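# Upright a gift box on its side and open it

## Task

A closed gift box is lying on one of its sides on the table. Turn it so it rests on its bottom, then open it so that the lid is roughly upright or tipped back beyond upright. The lid's flap is held closed by concealed magnets, so it needs a firm pull to release.

## Robot and tools

Robot: one six-joint arm (shoulder pan, shoulder lift, elbow, wrist 1, wrist 2, wrist 3) carrying a five-finger right hand. Its base sits at (0, 0, +0.600) m in the scene frame and is tilted. In the base frame, world up is (-0.847, -0.069, +0.527), so base-frame z is not vertical. In the scene frame the origin is on the table top under the base, +z is up, and +y is to the left when looking along +x. Falling off the table fails the task.

Frames: every pose, velocity, target and camera pose in calls and results is in the arm's base frame. The hand point sits 0.15 m out from the wrist flange along the fingers and 0.05 m in front of the palm. Its +z runs along the straight fingers, +y points out of the palm, and +x runs across the palm away from the thumb. Straight fingers extend 0.06-0.07 m past the point and lie 0.06 m behind it along -y. A bracket on the little-finger side of the wrist can collide with things. With level fingers, the wrist can hang up to 0.11 m (palm down) or 0.23 m (palm up) below the hand point and reach the table first.

The row: every motion command is one row of 14 numbers, each in [-1, 1]. This is a single arm, so there is just one row per step. Order: dx, dy, dz, rx, ry, rz, little, ring, middle, index, thumb_bend, thumb_turn, force_limit, speed.
- dx, dy, dz are an offset, not a pose. They are measured along the base-frame axes from the "Hand target" shown at the start of the action. 1.0 equals 0.6 m.
- rx, ry, rz are a rotation vector offset, about the Hand target's position. 1.0 equals 180 degrees.
- Every row counts from that same start target, not from the previous row. Resending an offset therefore moves the hand again.
- The six hand numbers are absolute motor targets: -1 is open/straight and +1 is closed. For thumb_turn, -1 puts the thumb beside the palm and +1 puts it opposite the fingers.
- force_limit maps linearly from about 0 N at -1 to 10 N at +1 (15 N for the two thumb motors). speed rises linearly up to full speed at +0.48 and stays full above that. For gentle closing, use speed -0.94 or lower.
- At the start of a scene, get a result first and resend the hand values it reports. A 0 is itself a command.

Tools:
- execute_actions(actions, cameras): actions is a list of actions. Each action is a list of up to 15 rows, one per 1/30 s step, and the last row repeats to fill out the 15 steps. Images come back only if actions is empty or cameras names them. ["all"] gives every camera and [] gives none.
- move(target, speed, blend, stop_force, zero, blocking, cameras): a straight path to one row or to a list of up to 15 rows. Every row's offsets count from the current Hand target. speed is in m/s (0.002 to 3.6, default 0.25); turning is capped at twice that value in rad/s. blend, in m, rounds corners in a list; 0 means stop at each target. stop_force (3 to 120 N) ends the path when the wrist sensor feels that much push against the motion. Leave stop_force out when backing away from a contact. zero (default true) re-zeroes the sensor before the move. blocking=false returns early and cannot be combined with stop_force. The result adds a "move:" line: done (within 3 mm and 2 degrees), off_target, moving, held or fault, plus the limits that acted (paced means the pose was clipped; held means steps were withheld). Neither done nor off_target tells you whether anything was touched.
- wait(seconds 0-10): lets time run while the last command is held.
- stop(): brakes a running move. Braking needs room.
- zoom_image(camera, region [x0,y0,x1,y1] in pixels, at most 504x504): magnifies part of the latest image.
- show_instructions(): shows the reference image.
- zero_wrist_force(): tares the wrist force/torque readings.
- finished_scene(scene): ends the scene for good. The box must stay upright and open without the robot holding it.

Cameras: cam_head_left, cam_head_right, cam_high, cam_low (672x504) and cam_wrist (616x616 fisheye).

Results: end_effector_position (m) and end_effector_quat_wxyz are in the base frame and can be off by a few cm. Hand target is your last commanded pose after clipping, and the hand often rests a bit short of it. If it stays short, send the remaining distance as an offset. Joint positions and torques are given, with positive toward larger angles. Wrist force and torque are in the end effector's own axes, plus a line with the peak since the last reading. The hand readings are hand_measured, hand_stopped_by (moving, target, force, stalled, fault) and hand_load_n (positive when the finger is pushed open). All three follow the row's motor order. A lost grip shows as the load dropping to about 0. The controller clips commanded orientation to within 32 degrees of the measured one.

Gripping: with the thumb turned in front of the palm, the hand closes on objects about 0.035-0.065 m thick, or on handles down to about 0.025 m. To squeeze harder, raise force_limit and send a target more closed than the measured position. To loosen, send a target more open than the measured position.

Avoid:
- Fast moves into contact and targets set beyond a firm contact. The arm is stiff, so either can cause a fault stop.
- Contact torque at the joint load limits (142 N m for the first three joints, 26.6 N m for the wrist joints) or about 150 N of outside force. Either stops the arm for 10 s. After such a stop, release the grip first if it is pinning the arm.
- Overheated motors, which brake the arm for 30-60 s. A MOTOR HOT line warns of this.
- Paths passing near the base.
- Dropping the box, letting go of it while it is moving, slamming it, shoving it off the table, or overloading the fingers.

Each tool is called after "Call:" as a command line: name --argument value for each argument, lists and objects as JSON in quotes; but a table of rows of numbers goes row by row, as --pt "numbers of a row", without its own name.

Reference images:

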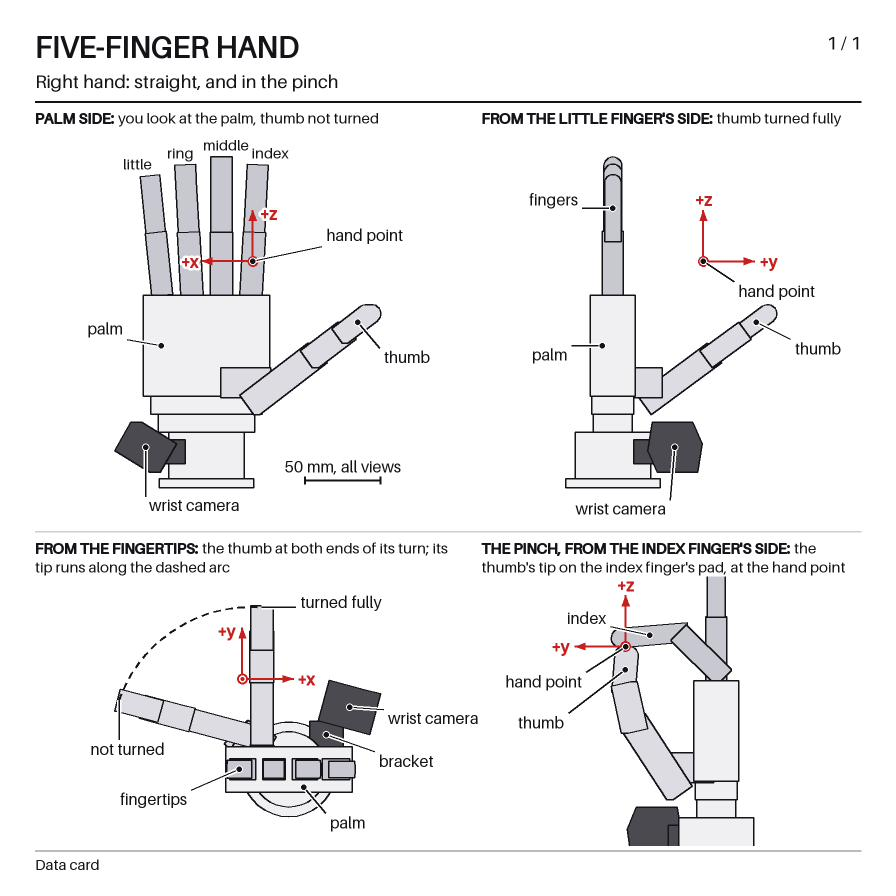

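## Session

Call:
execute_actions --actions '[]'

Scene clock: 0.00 s.
end_effector_position=(+0.5465, -0.3674, +0.0625) hand_measured=(-1.000, -1.000, -1.000, -1.000, -1.000, -1.000) hand_load_n=(+0.0, +0.0, +0.0, +0.0, +0.0, +0.0) hand_stopped_by=(target, target, target, target, target, target) hand_force_limit=0.00 hand_speed=-0.80 end_effector_quat_wxyz=(+0.041, +0.702, +0.658, -0.270)
Joint positions: [-0.6 -0.659 1.043 1.229 2.122 -0.524]
Joint velocities: within noise
Joint torques (N m): no reading
Wrist force (N): no reading
Wrist torque (N m): no reading
Wrist force, peak (N): no reading
Hand target: +0.5465, -0.3674, +0.0625; +0.041, +0.702, +0.658, -0.270

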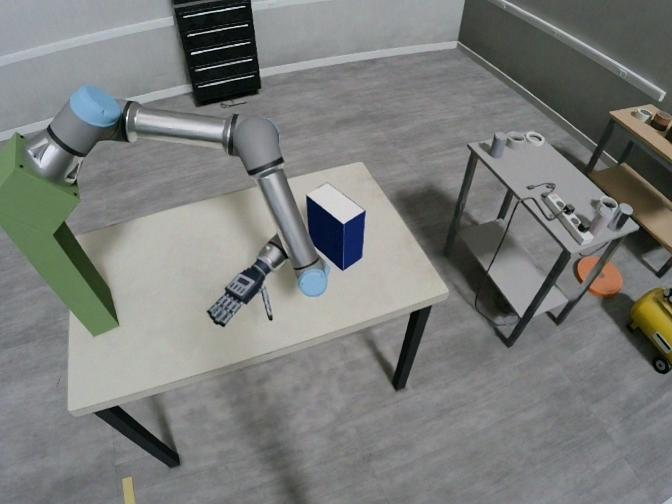

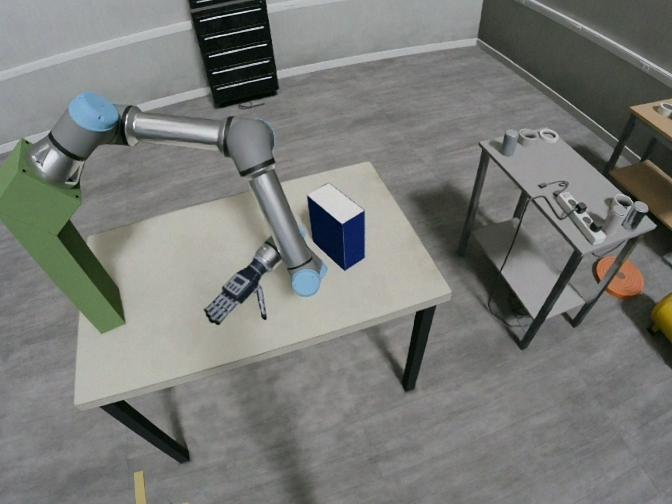

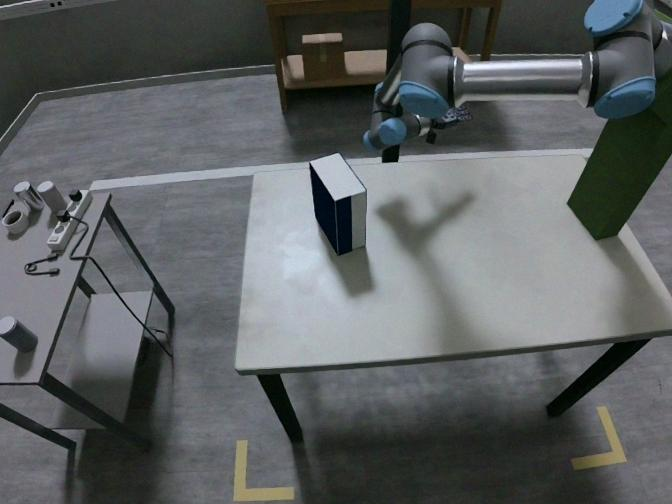

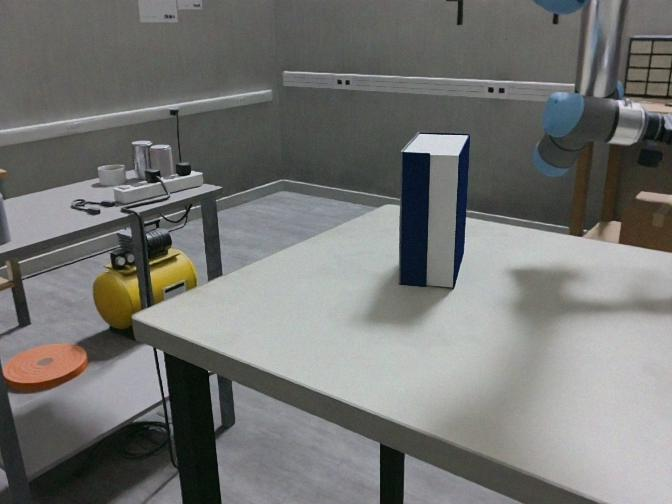

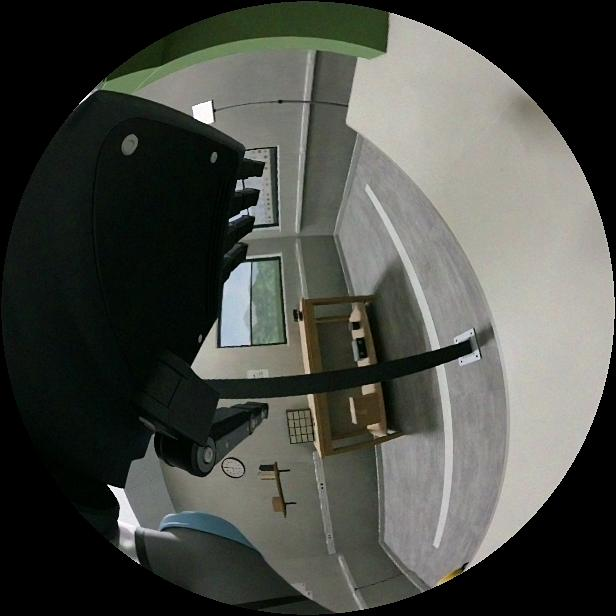

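Call:
zoom_image --camera "cam_head_left" --region '[270, 160, 400, 290]'

Call:
zoom_image --camera "cam_head_right" --region '[270, 160, 400, 290]'

Call:
zoom_image --camera "cam_low" --region '[370, 110, 500, 300]'

Call:
zoom_image --camera "cam_high" --region '[290, 140, 390, 270]'

Scaled by 3.877 from the camera's 672x504 image, which has a finer 960x720 frame.

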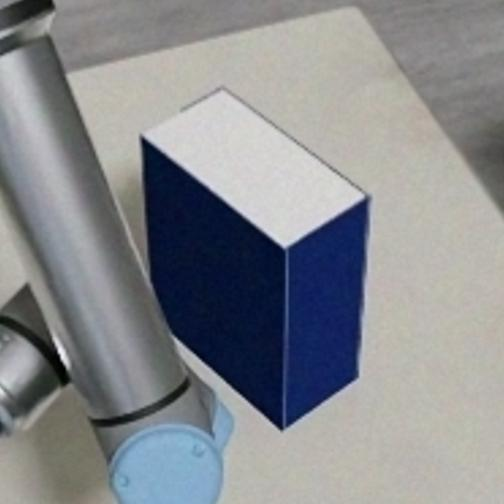

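Scaled by 3.877 from the camera's 672x504 image, which has a finer 960x720 frame.

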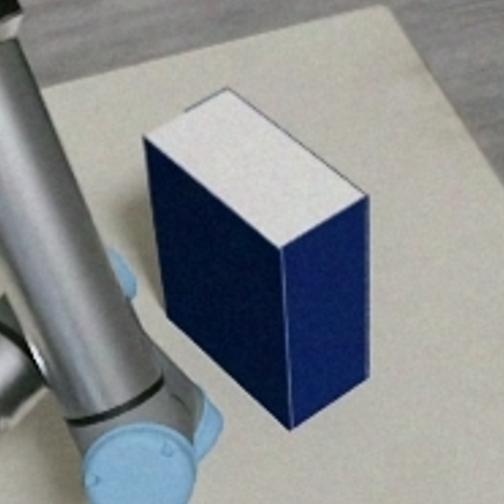

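Scaled by 2.653 from the camera's 672x504 image, which has a finer 960x720 frame.

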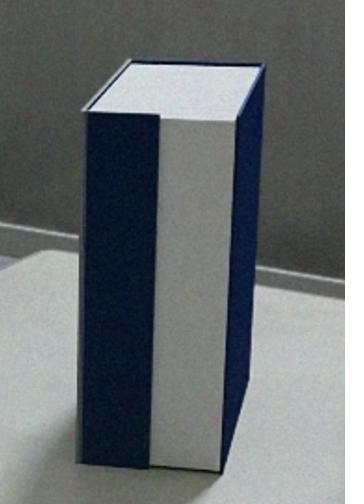

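Scaled by 3.877 from the camera's 672x504 image, which has a finer 960x720 frame.

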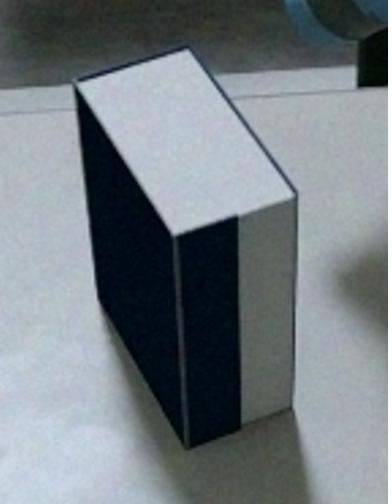

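Call:
zoom_image --camera "cam_head_left" --region '[40, 210, 320, 430]'

Call:
zoom_image --camera "cam_high" --region '[220, 60, 660, 390]'

Call:
zoom_image --camera "cam_head_left" --region '[280, 150, 460, 320]'

Call:
zoom_image --camera "cam_head_left" --region '[0, 60, 200, 260]'

Scaled by 1.800 from the camera's 672x504 image, which has a finer 960x720 frame.

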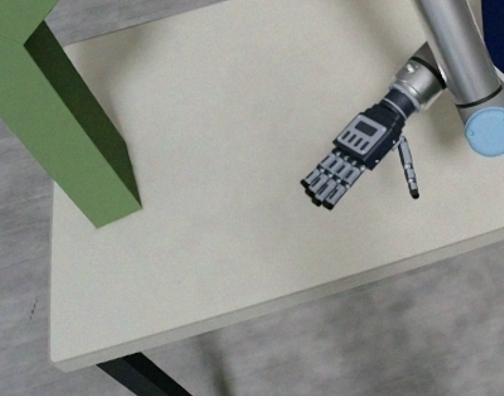

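Scaled by 1.145 from the camera's 672x504 image, which has a finer 960x720 frame.

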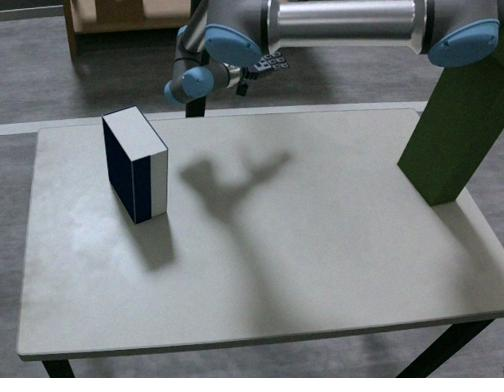

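Scaled by 2.800 from the camera's 672x504 image, which has a finer 960x720 frame.

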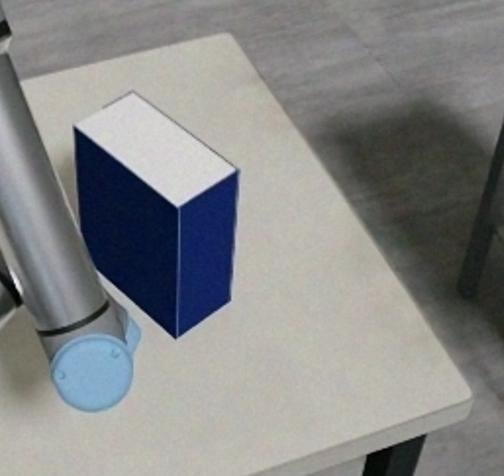

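Scaled by 2.520 from the camera's 672x504 image, which has a finer 960x720 frame.

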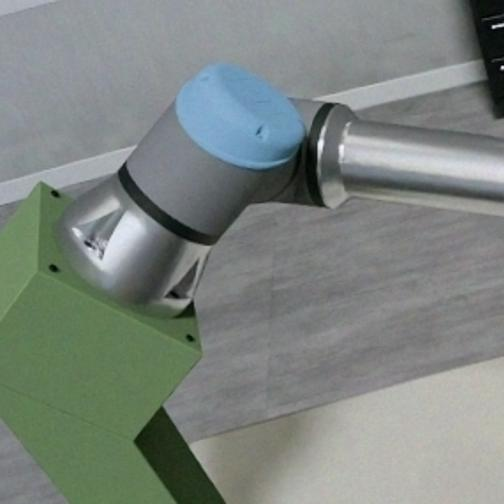

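Call:
move --pt "-0.3174 -0.0255 0.198 0 0 0 0 0 0 0 -1 -1 0 0" --pt "0.0153 0.2718 0.7698 0.0897 -0.0012 0.058 0 0 0 0 -1 -1 0 0" --pt "0.1423 0.2820 0.6907 0.0897 -0.0012 0.058 0 0 0 0 -1 -1 0 0" --speed 0.4 --blend '[0.05,0.03,0]' --cameras '["all"]'

Scene clock: 12.30 s.
end_effector_position=(+0.6304, -0.1979, +0.4758) hand_measured=(+0.000, +0.000, +0.000, +0.000, -1.000, -1.000) hand_load_n=(+0.0, +0.0, +0.0, +0.0, +0.0, -0.5) hand_stopped_by=(target, target, target, target, target, target) hand_force_limit=0.00 hand_speed=0.00 end_effector_quat_wxyz=(+0.207, +0.609, +0.759, -0.099) end_effector_velocity=(+0.001, -0.001, -0.001) end_effector_angular_velocity=(-0.002, -0.003, -0.003)
Joint positions: [-0.418 -0.76 0.035 1.933 1.864 -0.69]
Joint velocities: [0 0.001 0.001 -0.005 0.001 0.003]
Joint torques (N m): [-1.86 -51.5 -5.36 1.08 0.65 2.79]
Wrist force (N): [0.0 -0.3 0.6]
Wrist torque (N m): [-0.04 -0.03 0.04]
Wrist force, peak (N): [0.5 -1.8 -2.7]
Hand target: +0.6319, -0.1982, +0.4769; -0.033, +0.638, +0.750, -0.169
Off the commanded pose: 0.002 m, 29 deg.
elbow stopped short: the move would have taken joint 3 (elbow) straighter than the controller allows.
move: off_target

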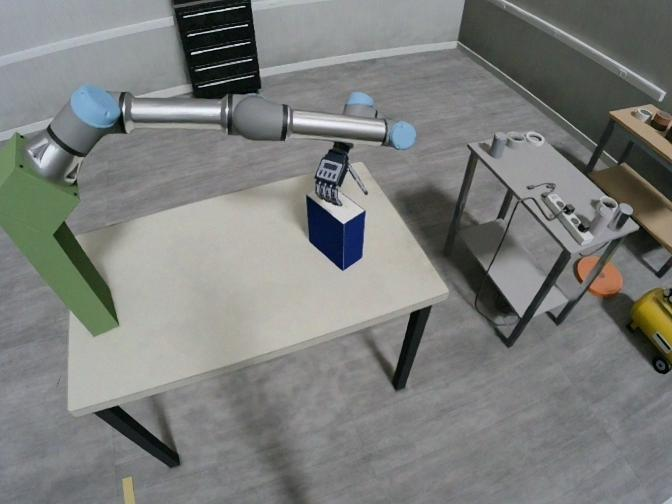

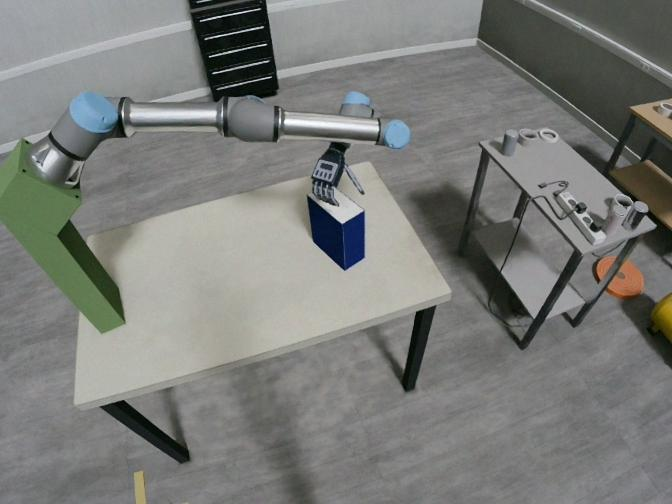

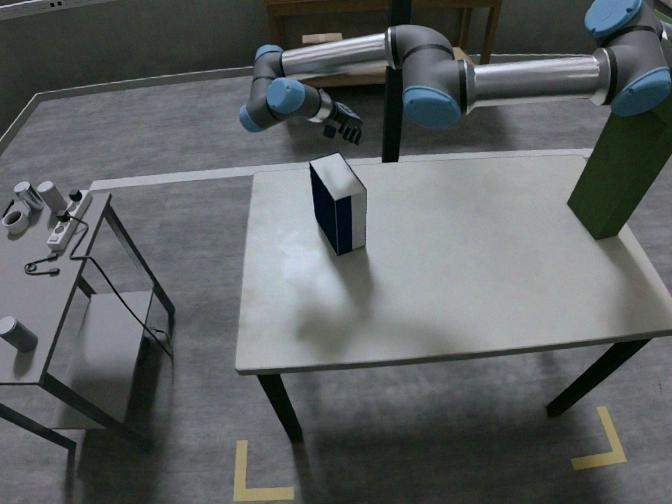

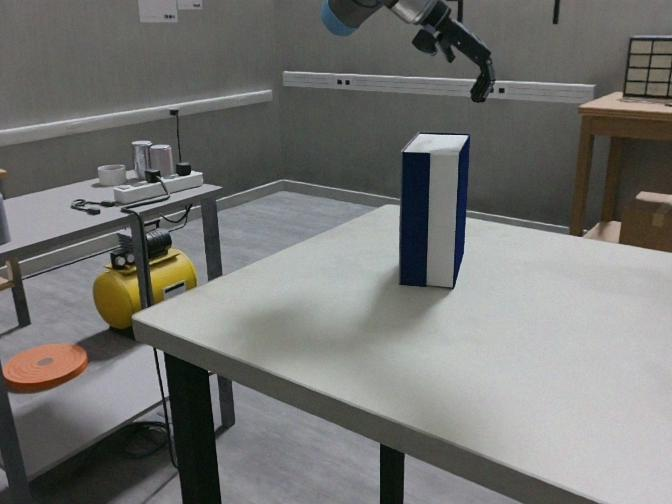

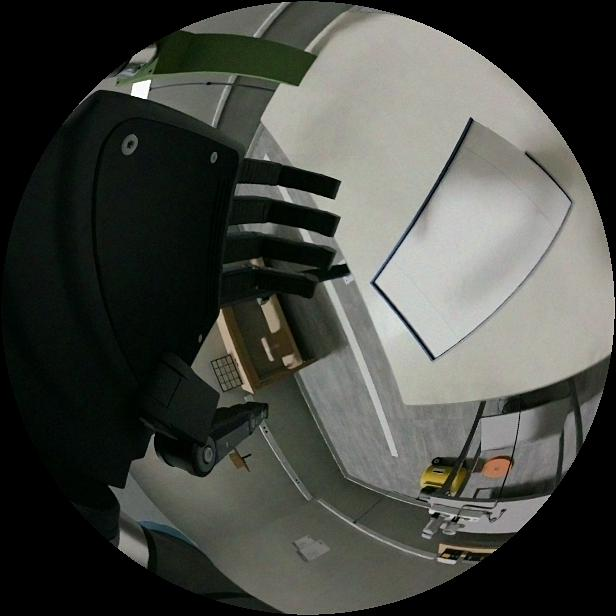

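Call:
move --pt "-0.0418 0.1835 0.2407 0.0759 -0.4038 0.0697 0 0 0 0 -1 -1 0 0" --pt "-0.0418 0.1835 0.2407 0.2535 -0.3611 -0.4368 0 0 0 0 -1 -1 0 0" --pt "-0.0418 0.1835 0.2407 0.3021 -0.1067 -0.9460 0 0 0 0 -1 -1 0 0" --speed 0.6 --blend '[0.03,0.03,0]' --cameras '["all"]'

Scene clock: 23.90 s.
end_effector_position=(+0.6060, -0.0880, +0.6201) hand_measured=(+0.000, +0.000, +0.000, +0.000, -1.000, -1.000) hand_load_n=(+0.0, +0.0, +0.0, +0.0, +0.0, -0.5) hand_stopped_by=(target, target, target, target, target, target) hand_force_limit=0.00 hand_speed=0.00 end_effector_quat_wxyz=(-0.348, +0.644, -0.510, +0.452) end_effector_velocity=(+0.000, -0.001, -0.001) end_effector_angular_velocity=(-0.001, +0.003, -0.004)
Joint positions: [-0.583 -1.041 0.035 1.423 1.042 2.677]
Joint velocities: [0.001 0.002 0 0.001 0.005 0]
Joint torques (N m): [2.61 -53.72 -18.45 1.47 2.65 -1.06]
Wrist force (N): [-0.7 -1.3 1.2]
Wrist torque (N m): [-0.14 -0.03 0.06]
Wrist force, peak (N): [-1.0 -1.9 1.2]
Hand target: +0.6068, -0.0881, +0.6213; -0.273, +0.720, -0.549, +0.326
Off the commanded pose: 0.001 m, 19 deg.
elbow stopped short: the move would have taken joint 3 (elbow) straighter than the controller allows.
move: off_target

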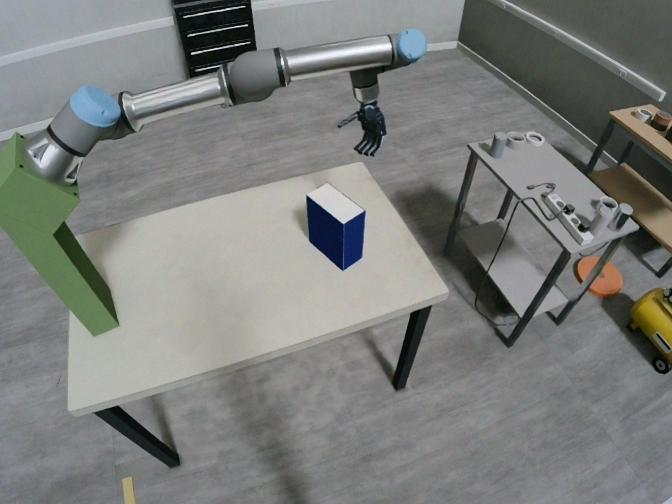

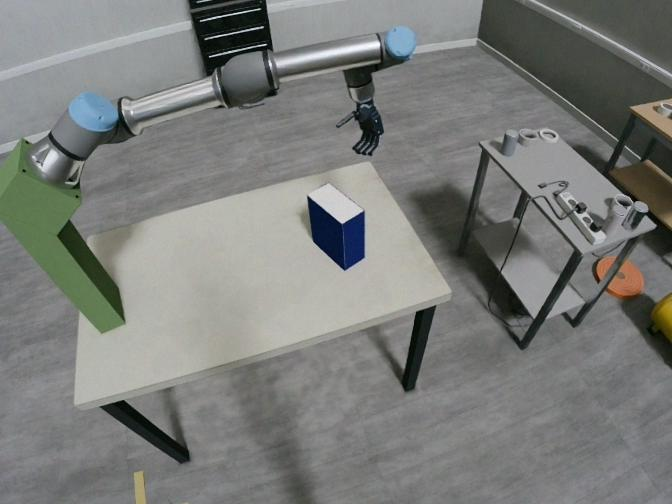

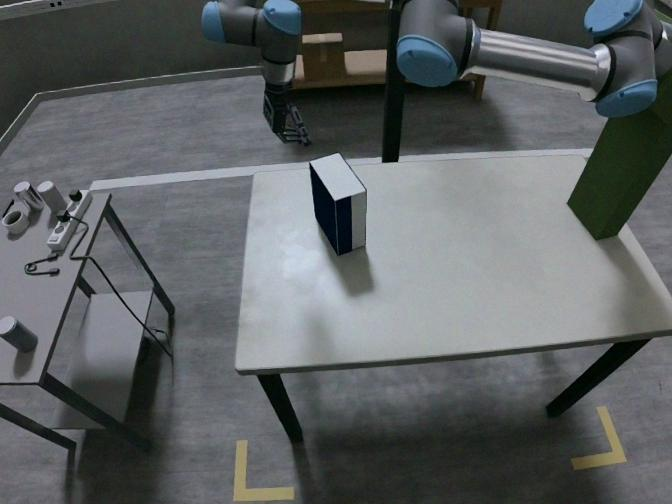

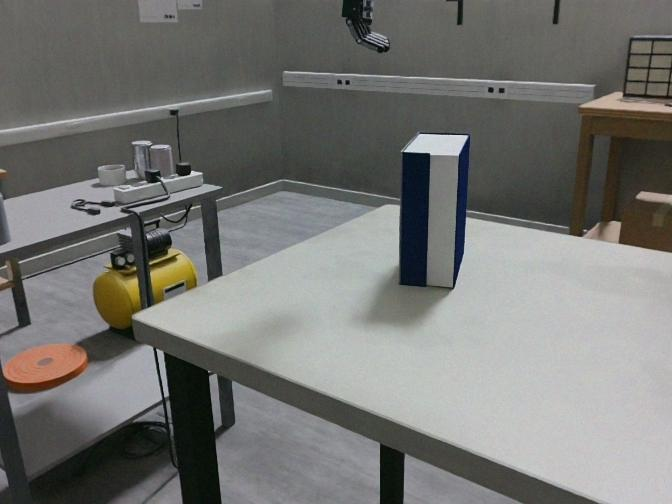

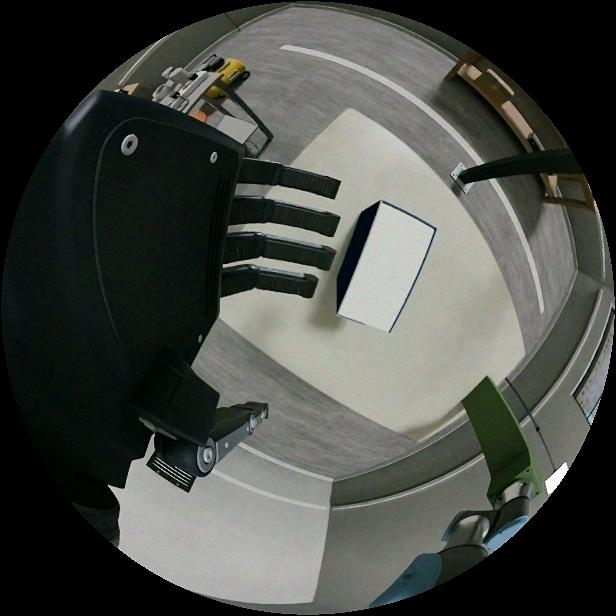

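Call:
move --pt "-0.2658 0.1435 -0.2593 0 0 0 0 0 0 0 -1 -1 0 0" --pt "-0.2533 0.3512 -0.1625 0.1020 -0.0616 0.1193 0 0 0 0 -1 -1 0 0" --pt "-0.3071 0.4755 -0.0523 0.1791 -0.1082 0.2094 0 0 0 0 -1 -1 0 0" --pt "-0.4065 0.5492 0.0707 0.2562 -0.1547 0.2996 0 0 0 0 -1 -1 0 0" --pt "-0.5358 0.5608 0.1872 0.3334 -0.2013 0.3898 0 0 0 0 -1 -1 0 0" --pt "-0.6746 0.5087 0.2790 0.4105 -0.2479 0.48 0 0 0 0 -1 -1 0 0" --speed 0.4 --blend '[0,0.03,0.03,0.03,0.03,0]' --cameras '["cam_head_left"]'

Scene clock: 36.17 s.
end_effector_position=(+0.2020, +0.2173, +0.7887) hand_measured=(+0.000, +0.000, +0.000, +0.000, -1.000, -1.000) hand_load_n=(+0.0, +0.0, +0.0, +0.0, +0.0, +0.0) hand_stopped_by=(target, target, target, target, target, target) hand_force_limit=0.00 hand_speed=0.00 end_effector_quat_wxyz=(+0.890, -0.440, -0.095, +0.072)
Joint positions: [-0.49 -1.616 1.16 1.266 -0.965 2.47]
Joint torques (N m): [-7.14 -47.24 -3.08 0.2 -4.15 2.8]
Wrist force (N): [0.7 0.6 -1.0]
Wrist torque (N m): [0.11 -0.05 0.10]
Wrist force, peak (N): [-0.4 -2.9 2.0]
Hand target: +0.2020, +0.2172, +0.7887; +0.890, -0.439, -0.095, +0.072
Off the commanded pose: 0.000 m, 0 deg.
move: done
Images, in order (width x height): cam_head_left 672x504.

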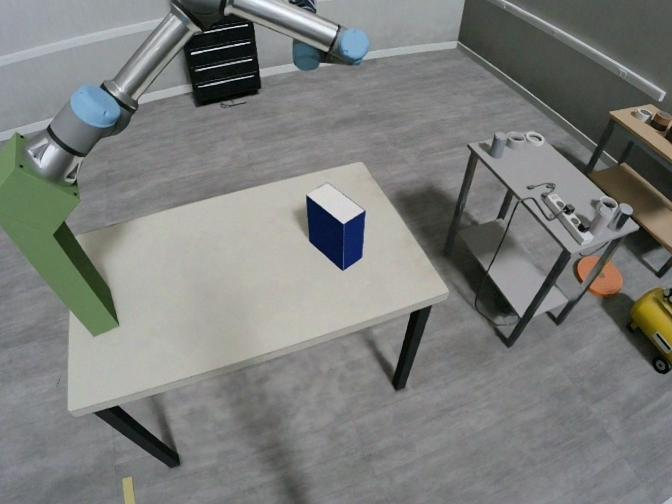

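Call:
move --pt "0.056 -0.0298 -0.2777 -0.1010 -0.1893 0 -0.65 -0.65 -0.65 -0.65 -1 1 0 0" --pt "0.2528 -0.1348 -0.4552 -0.2019 -0.3786 0 -0.65 -0.65 -0.65 -0.65 -1 1 0 0" --pt "0.5038 -0.2688 -0.4547 -0.3027 -0.5676 0 -0.65 -0.65 -0.65 -0.65 -1 1 0 0" --pt "0.6198 -0.6003 -0.3797 -0.4953 -0.6769 0.2163 -0.65 -0.65 -0.65 -0.65 -1 1 0 0" --speed 0.5 --blend '[0.03,0.03,0.03,0]' --cameras '["all"]'

Scene clock: 41.73 s.
end_effector_position=(+0.5738, -0.1430, +0.5610) hand_measured=(-0.650, -0.650, -0.650, -0.650, -1.000, +1.000) hand_load_n=(+0.0, +0.0, +0.0, +0.0, +0.0, +0.0) hand_stopped_by=(target, target, target, target, target, target) hand_force_limit=0.00 hand_speed=0.00 end_effector_quat_wxyz=(+0.150, +0.621, +0.768, +0.050) end_effector_velocity=(+0.001, +0.000, +0.001) end_effector_angular_velocity=(-0.003, -0.004, +0.000)
Joint positions: [-0.524 -1.627 1.206 -1.465 -1.519 2.416]
Joint velocities: [0.001 0.001 0 -0.005 -0.001 0]
Joint torques (N m): [14.12 -41.31 -24.85 -2.68 -2.66 1.75]
Wrist force (N): [-0.2 -0.3 0.9]
Wrist torque (N m): [-0.04 -0.06 0.04]
Wrist force, peak (N): [-1.2 -0.2 1.5]
Hand target: +0.5739, -0.1430, +0.5609; +0.150, +0.621, +0.768, +0.050
Off the commanded pose: 0.000 m, 0 deg.
move: done

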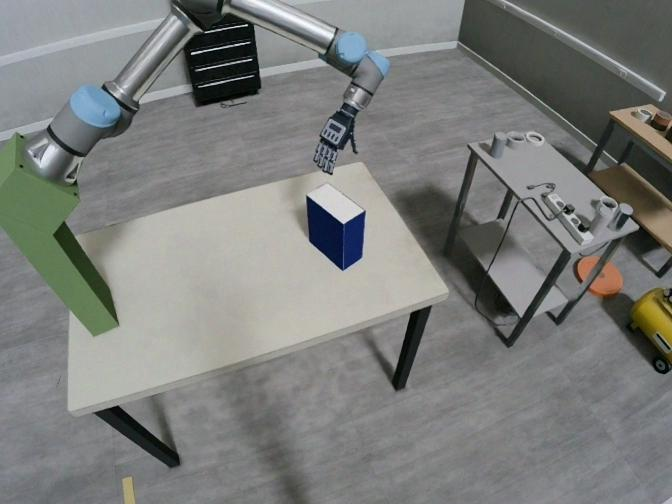

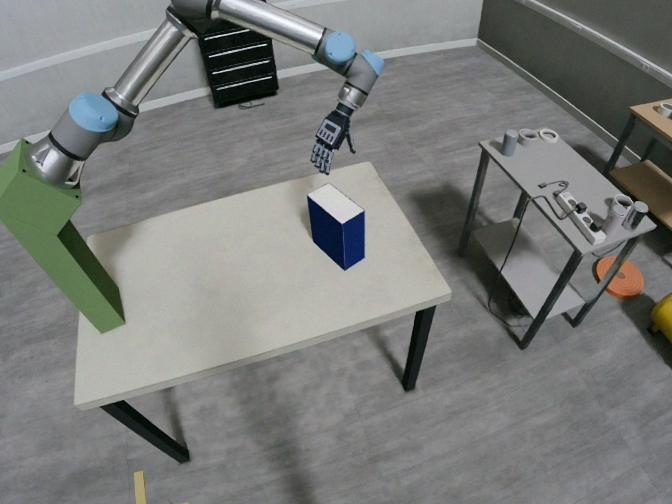

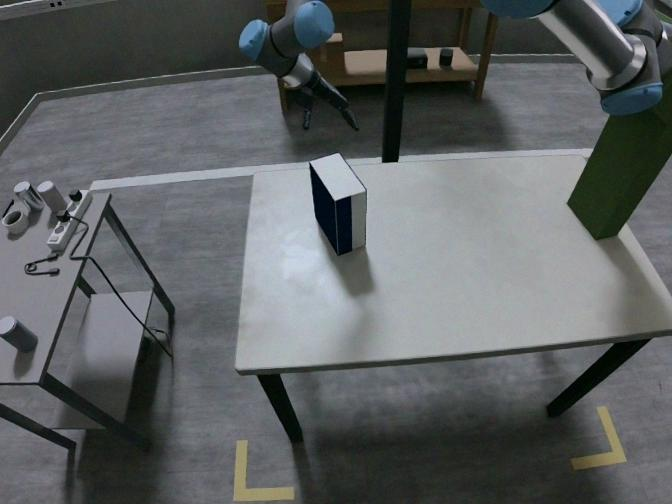

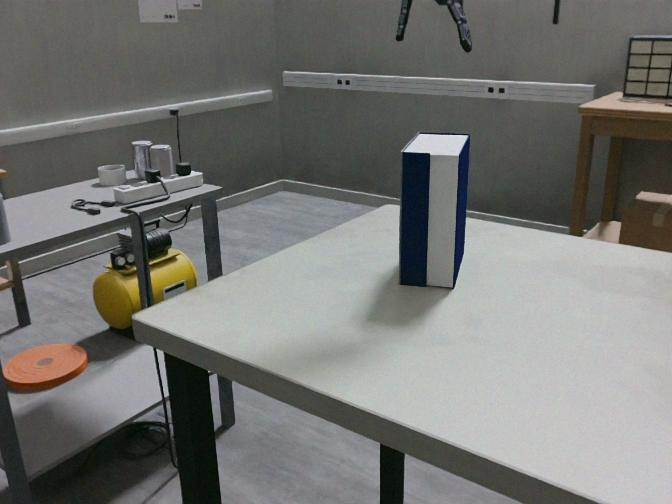

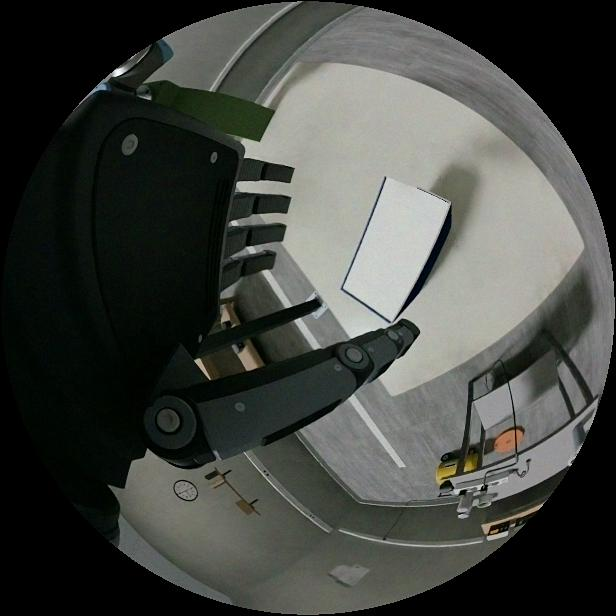

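Call:
zoom_image --camera "cam_low" --region '[360, 0, 510, 170]'

Call:
zoom_image --camera "cam_head_left" --region '[270, 80, 400, 280]'

Scaled by 2.965 from the camera's 672x504 image, which has a finer 960x720 frame.

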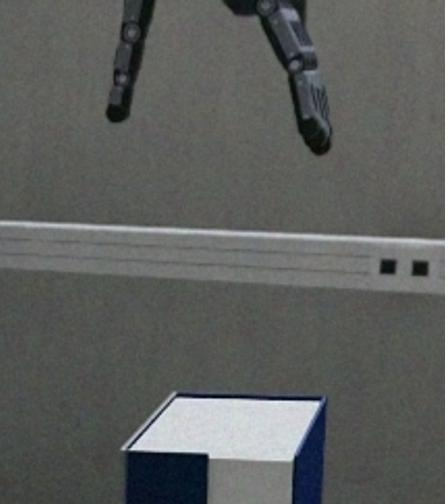

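Scaled by 2.520 from the camera's 672x504 image, which has a finer 960x720 frame.

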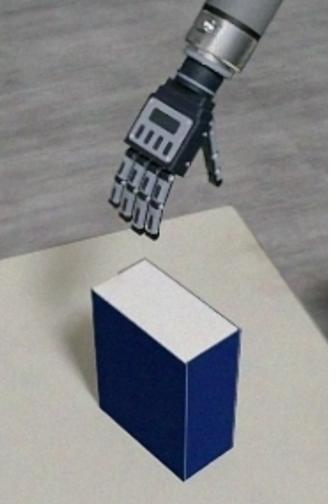

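Call:
move --target '[0.2278,0.0162,-0.1535,0,0,0,-0.85,-0.85,-0.85,-0.85,-1,1,0,0]' --speed 0.25 --cameras '["all"]'

Call:
zoom_image --camera "cam_low" --region '[360, 50, 510, 220]'

Call:
zoom_image --camera "cam_high" --region '[270, 70, 400, 200]'

Call:
zoom_image --camera "cam_head_left" --region '[270, 130, 400, 290]'

Scene clock: 43.80 s.
end_effector_position=(+0.7105, -0.1332, +0.4690) hand_measured=(-0.850, -0.850, -0.850, -0.850, -1.000, +1.000) hand_load_n=(+0.0, +0.0, +0.0, +0.0, +0.0, +0.0) hand_stopped_by=(target, target, target, target, target, target) hand_force_limit=0.00 hand_speed=0.00 end_effector_quat_wxyz=(+0.150, +0.621, +0.768, +0.050)
Joint positions: [-0.385 -1.365 1.17 -1.694 -1.562 2.547]
Joint torques (N m): [-9.44 -47.38 -5.44 -2.58 1.83 -1.69]
Wrist force (N): [-0.3 -0.4 0.8]
Wrist torque (N m): [-0.07 0.01 0.08]
Wrist force, peak (N): [-0.2 1.0 2.4]
Hand target: +0.7106, -0.1333, +0.4688; +0.150, +0.621, +0.768, +0.050
Off the commanded pose: 0.000 m, 0 deg.
move: done

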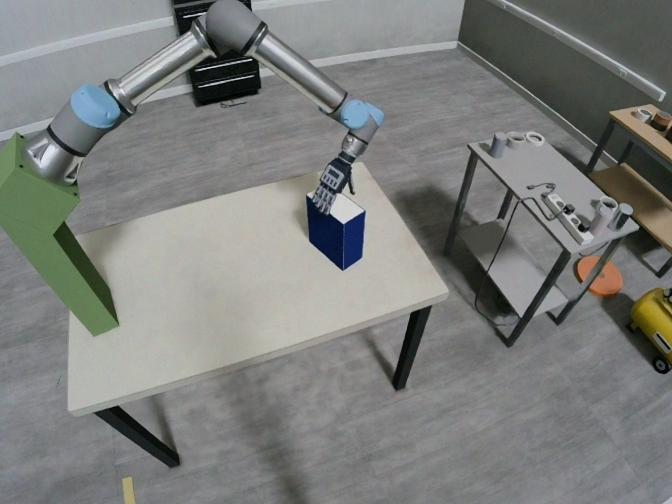

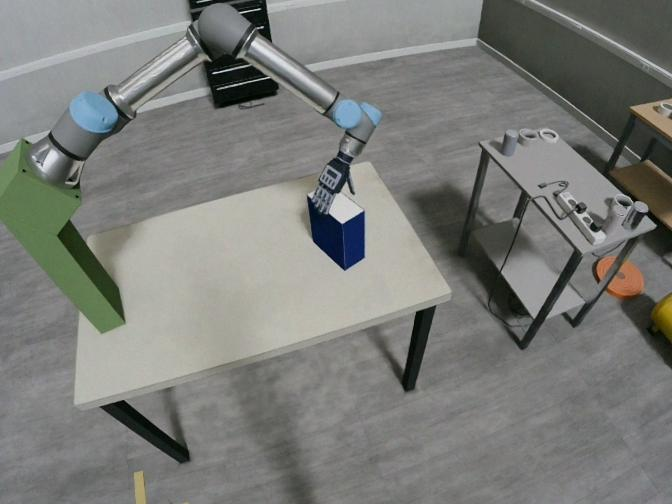

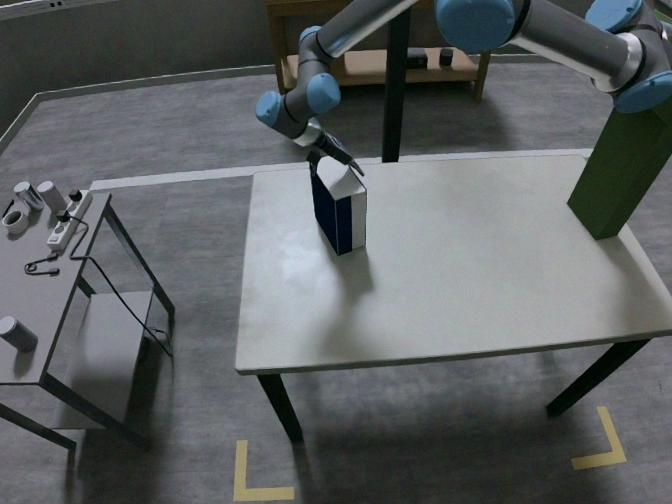

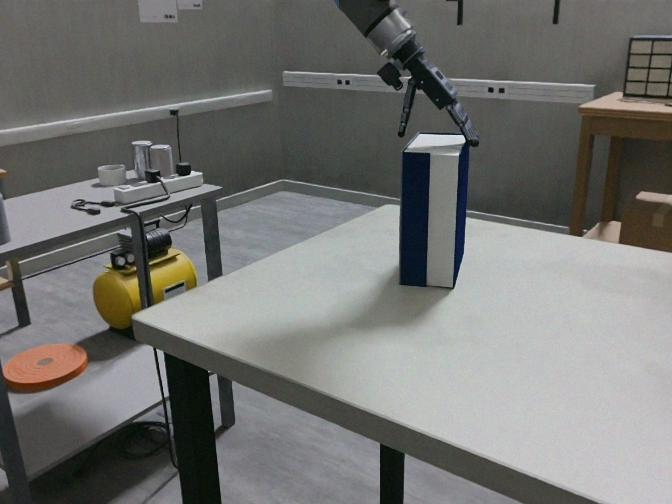

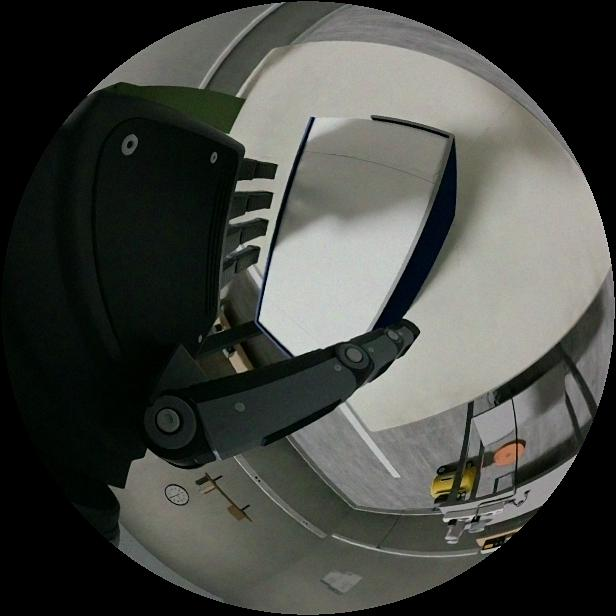

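Scaled by 2.965 from the camera's 672x504 image, which has a finer 960x720 frame.

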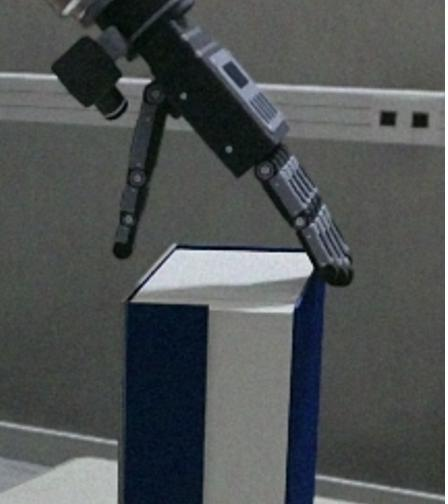

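Scaled by 3.877 from the camera's 672x504 image, which has a finer 960x720 frame.

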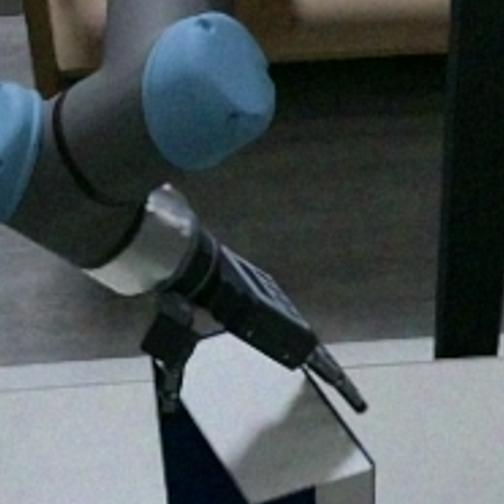

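Scaled by 3.150 from the camera's 672x504 image, which has a finer 960x720 frame.

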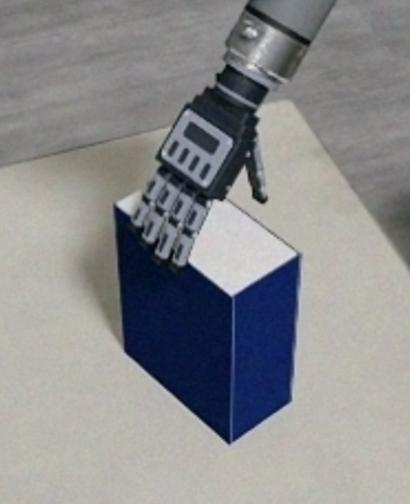

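Call:
move --target '[0.0466,0.0037,-0.029,0,0,0,-0.85,-0.85,-0.85,-0.85,-1,1,0,0]' --speed 0.04 --stop_force 4 --cameras '["cam_low","cam_head_left"]'

Call:
zoom_image --camera "cam_low" --region '[360, 50, 510, 300]'

Scene clock: 46.17 s.
end_effector_position=(+0.7350, -0.1313, +0.4536) hand_measured=(-0.850, -0.850, -0.850, -0.850, -1.000, +1.000) hand_load_n=(+0.0, +0.0, +0.0, +0.0, +0.0, +0.0) hand_stopped_by=(target, target, target, target, target, target) hand_force_limit=0.00 hand_speed=0.00 end_effector_quat_wxyz=(+0.150, +0.621, +0.768, +0.050)
Joint positions: [-0.367 -1.31 1.141 -1.72 -1.568 2.565]
Joint torques (N m): [-14.02 -47.66 -3.11 -0.94 1.44 -2.41]
Wrist force (N): [-0.7 0.0 -0.7]
Wrist torque (N m): [0.04 0.14 0.08]
Wrist force, peak (N): [0.5 -20.2 -13.1]
Hand target: +0.7350, -0.1313, +0.4536; +0.150, +0.621, +0.768, +0.050 (not the last commanded pose)
Off the commanded pose: 0.004 m, 0 deg.
move: contact
Images, in order (width x height): cam_head_left 672x504, cam_low 672x504.

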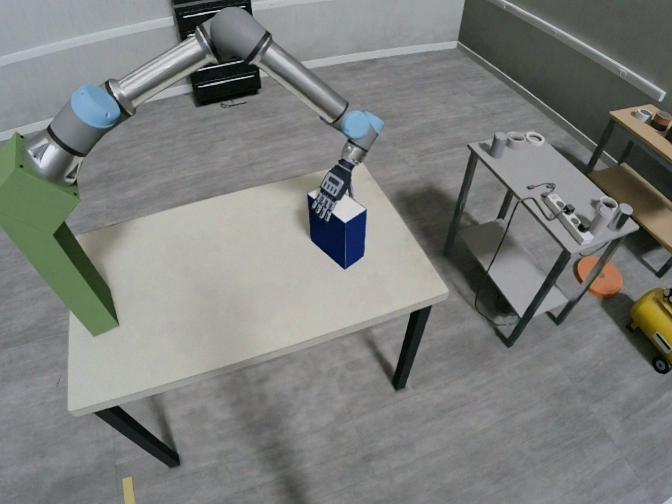

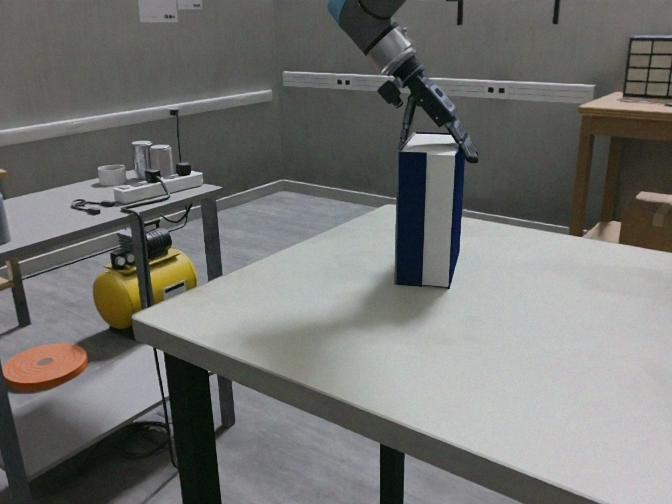

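Scaled by 2.016 from the camera's 672x504 image, which has a finer 960x720 frame.

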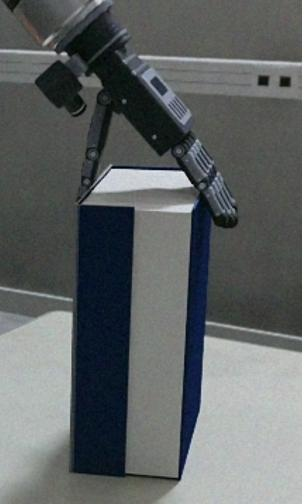

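Call:
move --target '[-0.0355,-0.0133,-0.0388,0.0081,-0.0431,0.0074,-0.85,-0.85,-0.85,-0.85,-1,1,0,0]' --speed 0.05 --stop_force 20 --cameras '["cam_low","cam_head_left","cam_high"]'

Call:
zoom_image --camera "cam_low" --region '[360, 50, 510, 300]'

Scene clock: 49.30 s.
end_effector_position=(+0.7137, -0.1393, +0.4303) hand_measured=(-0.850, -0.850, -0.850, -0.850, -1.000, +1.000) hand_load_n=(+0.0, +0.0, +0.0, -0.5, +0.0, +0.5) hand_stopped_by=(target, target, target, target, target, target) hand_force_limit=0.00 hand_speed=0.00 end_effector_quat_wxyz=(+0.193, +0.609, +0.762, +0.104)
Joint positions: [-0.428 -1.429 1.422 -1.994 -1.466 2.514]
Joint torques (N m): [12.38 -42.34 -18.35 -2.63 -3.07 2.74]
Wrist force (N): [-1.3 -0.2 0.3]
Wrist torque (N m): [-0.05 0.08 0.06]
Wrist force, peak (N): [-1.7 0.5 0.9]
Hand target: +0.7137, -0.1393, +0.4303; +0.193, +0.609, +0.762, +0.104
Off the commanded pose: 0.000 m, 0 deg.
move: done
Images, in order (width x height): cam_head_left 672x504, cam_high 672x504, cam_low 672x504.

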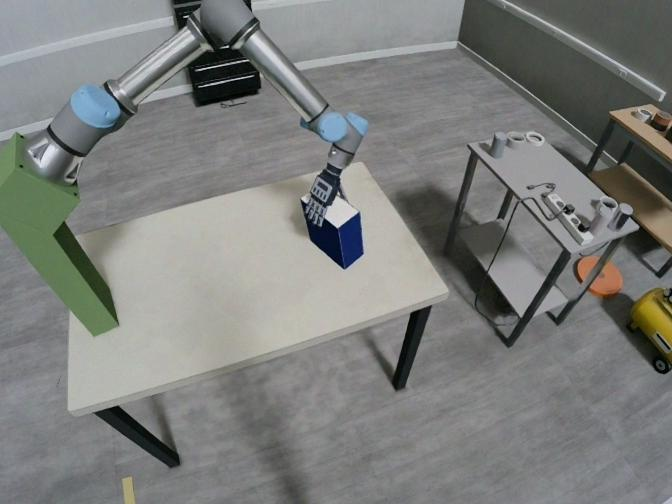

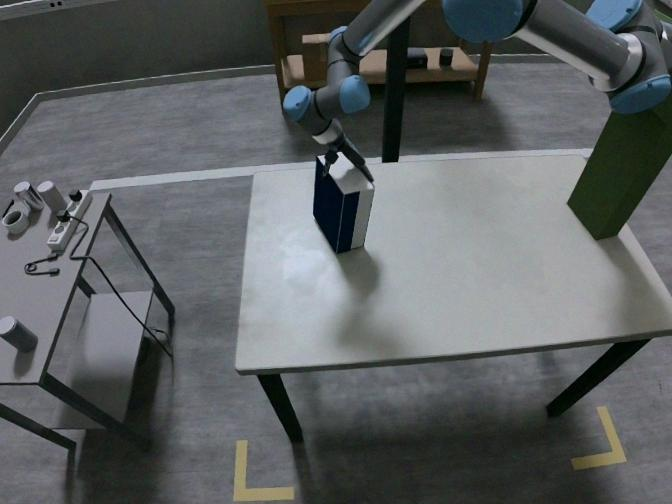

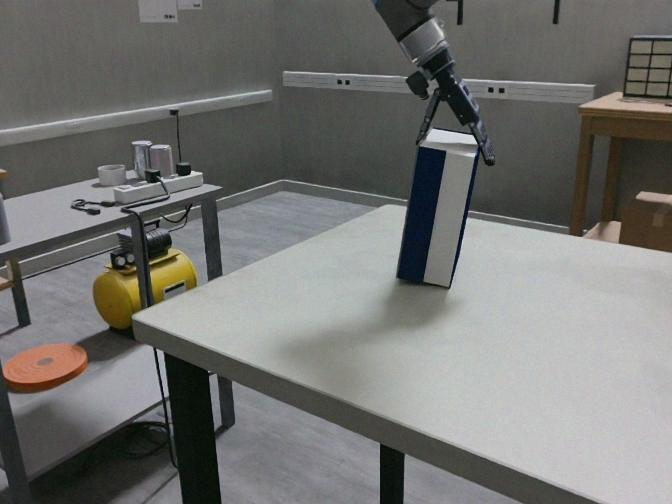

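Scaled by 2.016 from the camera's 672x504 image, which has a finer 960x720 frame.

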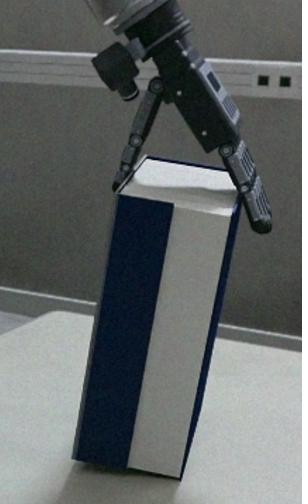

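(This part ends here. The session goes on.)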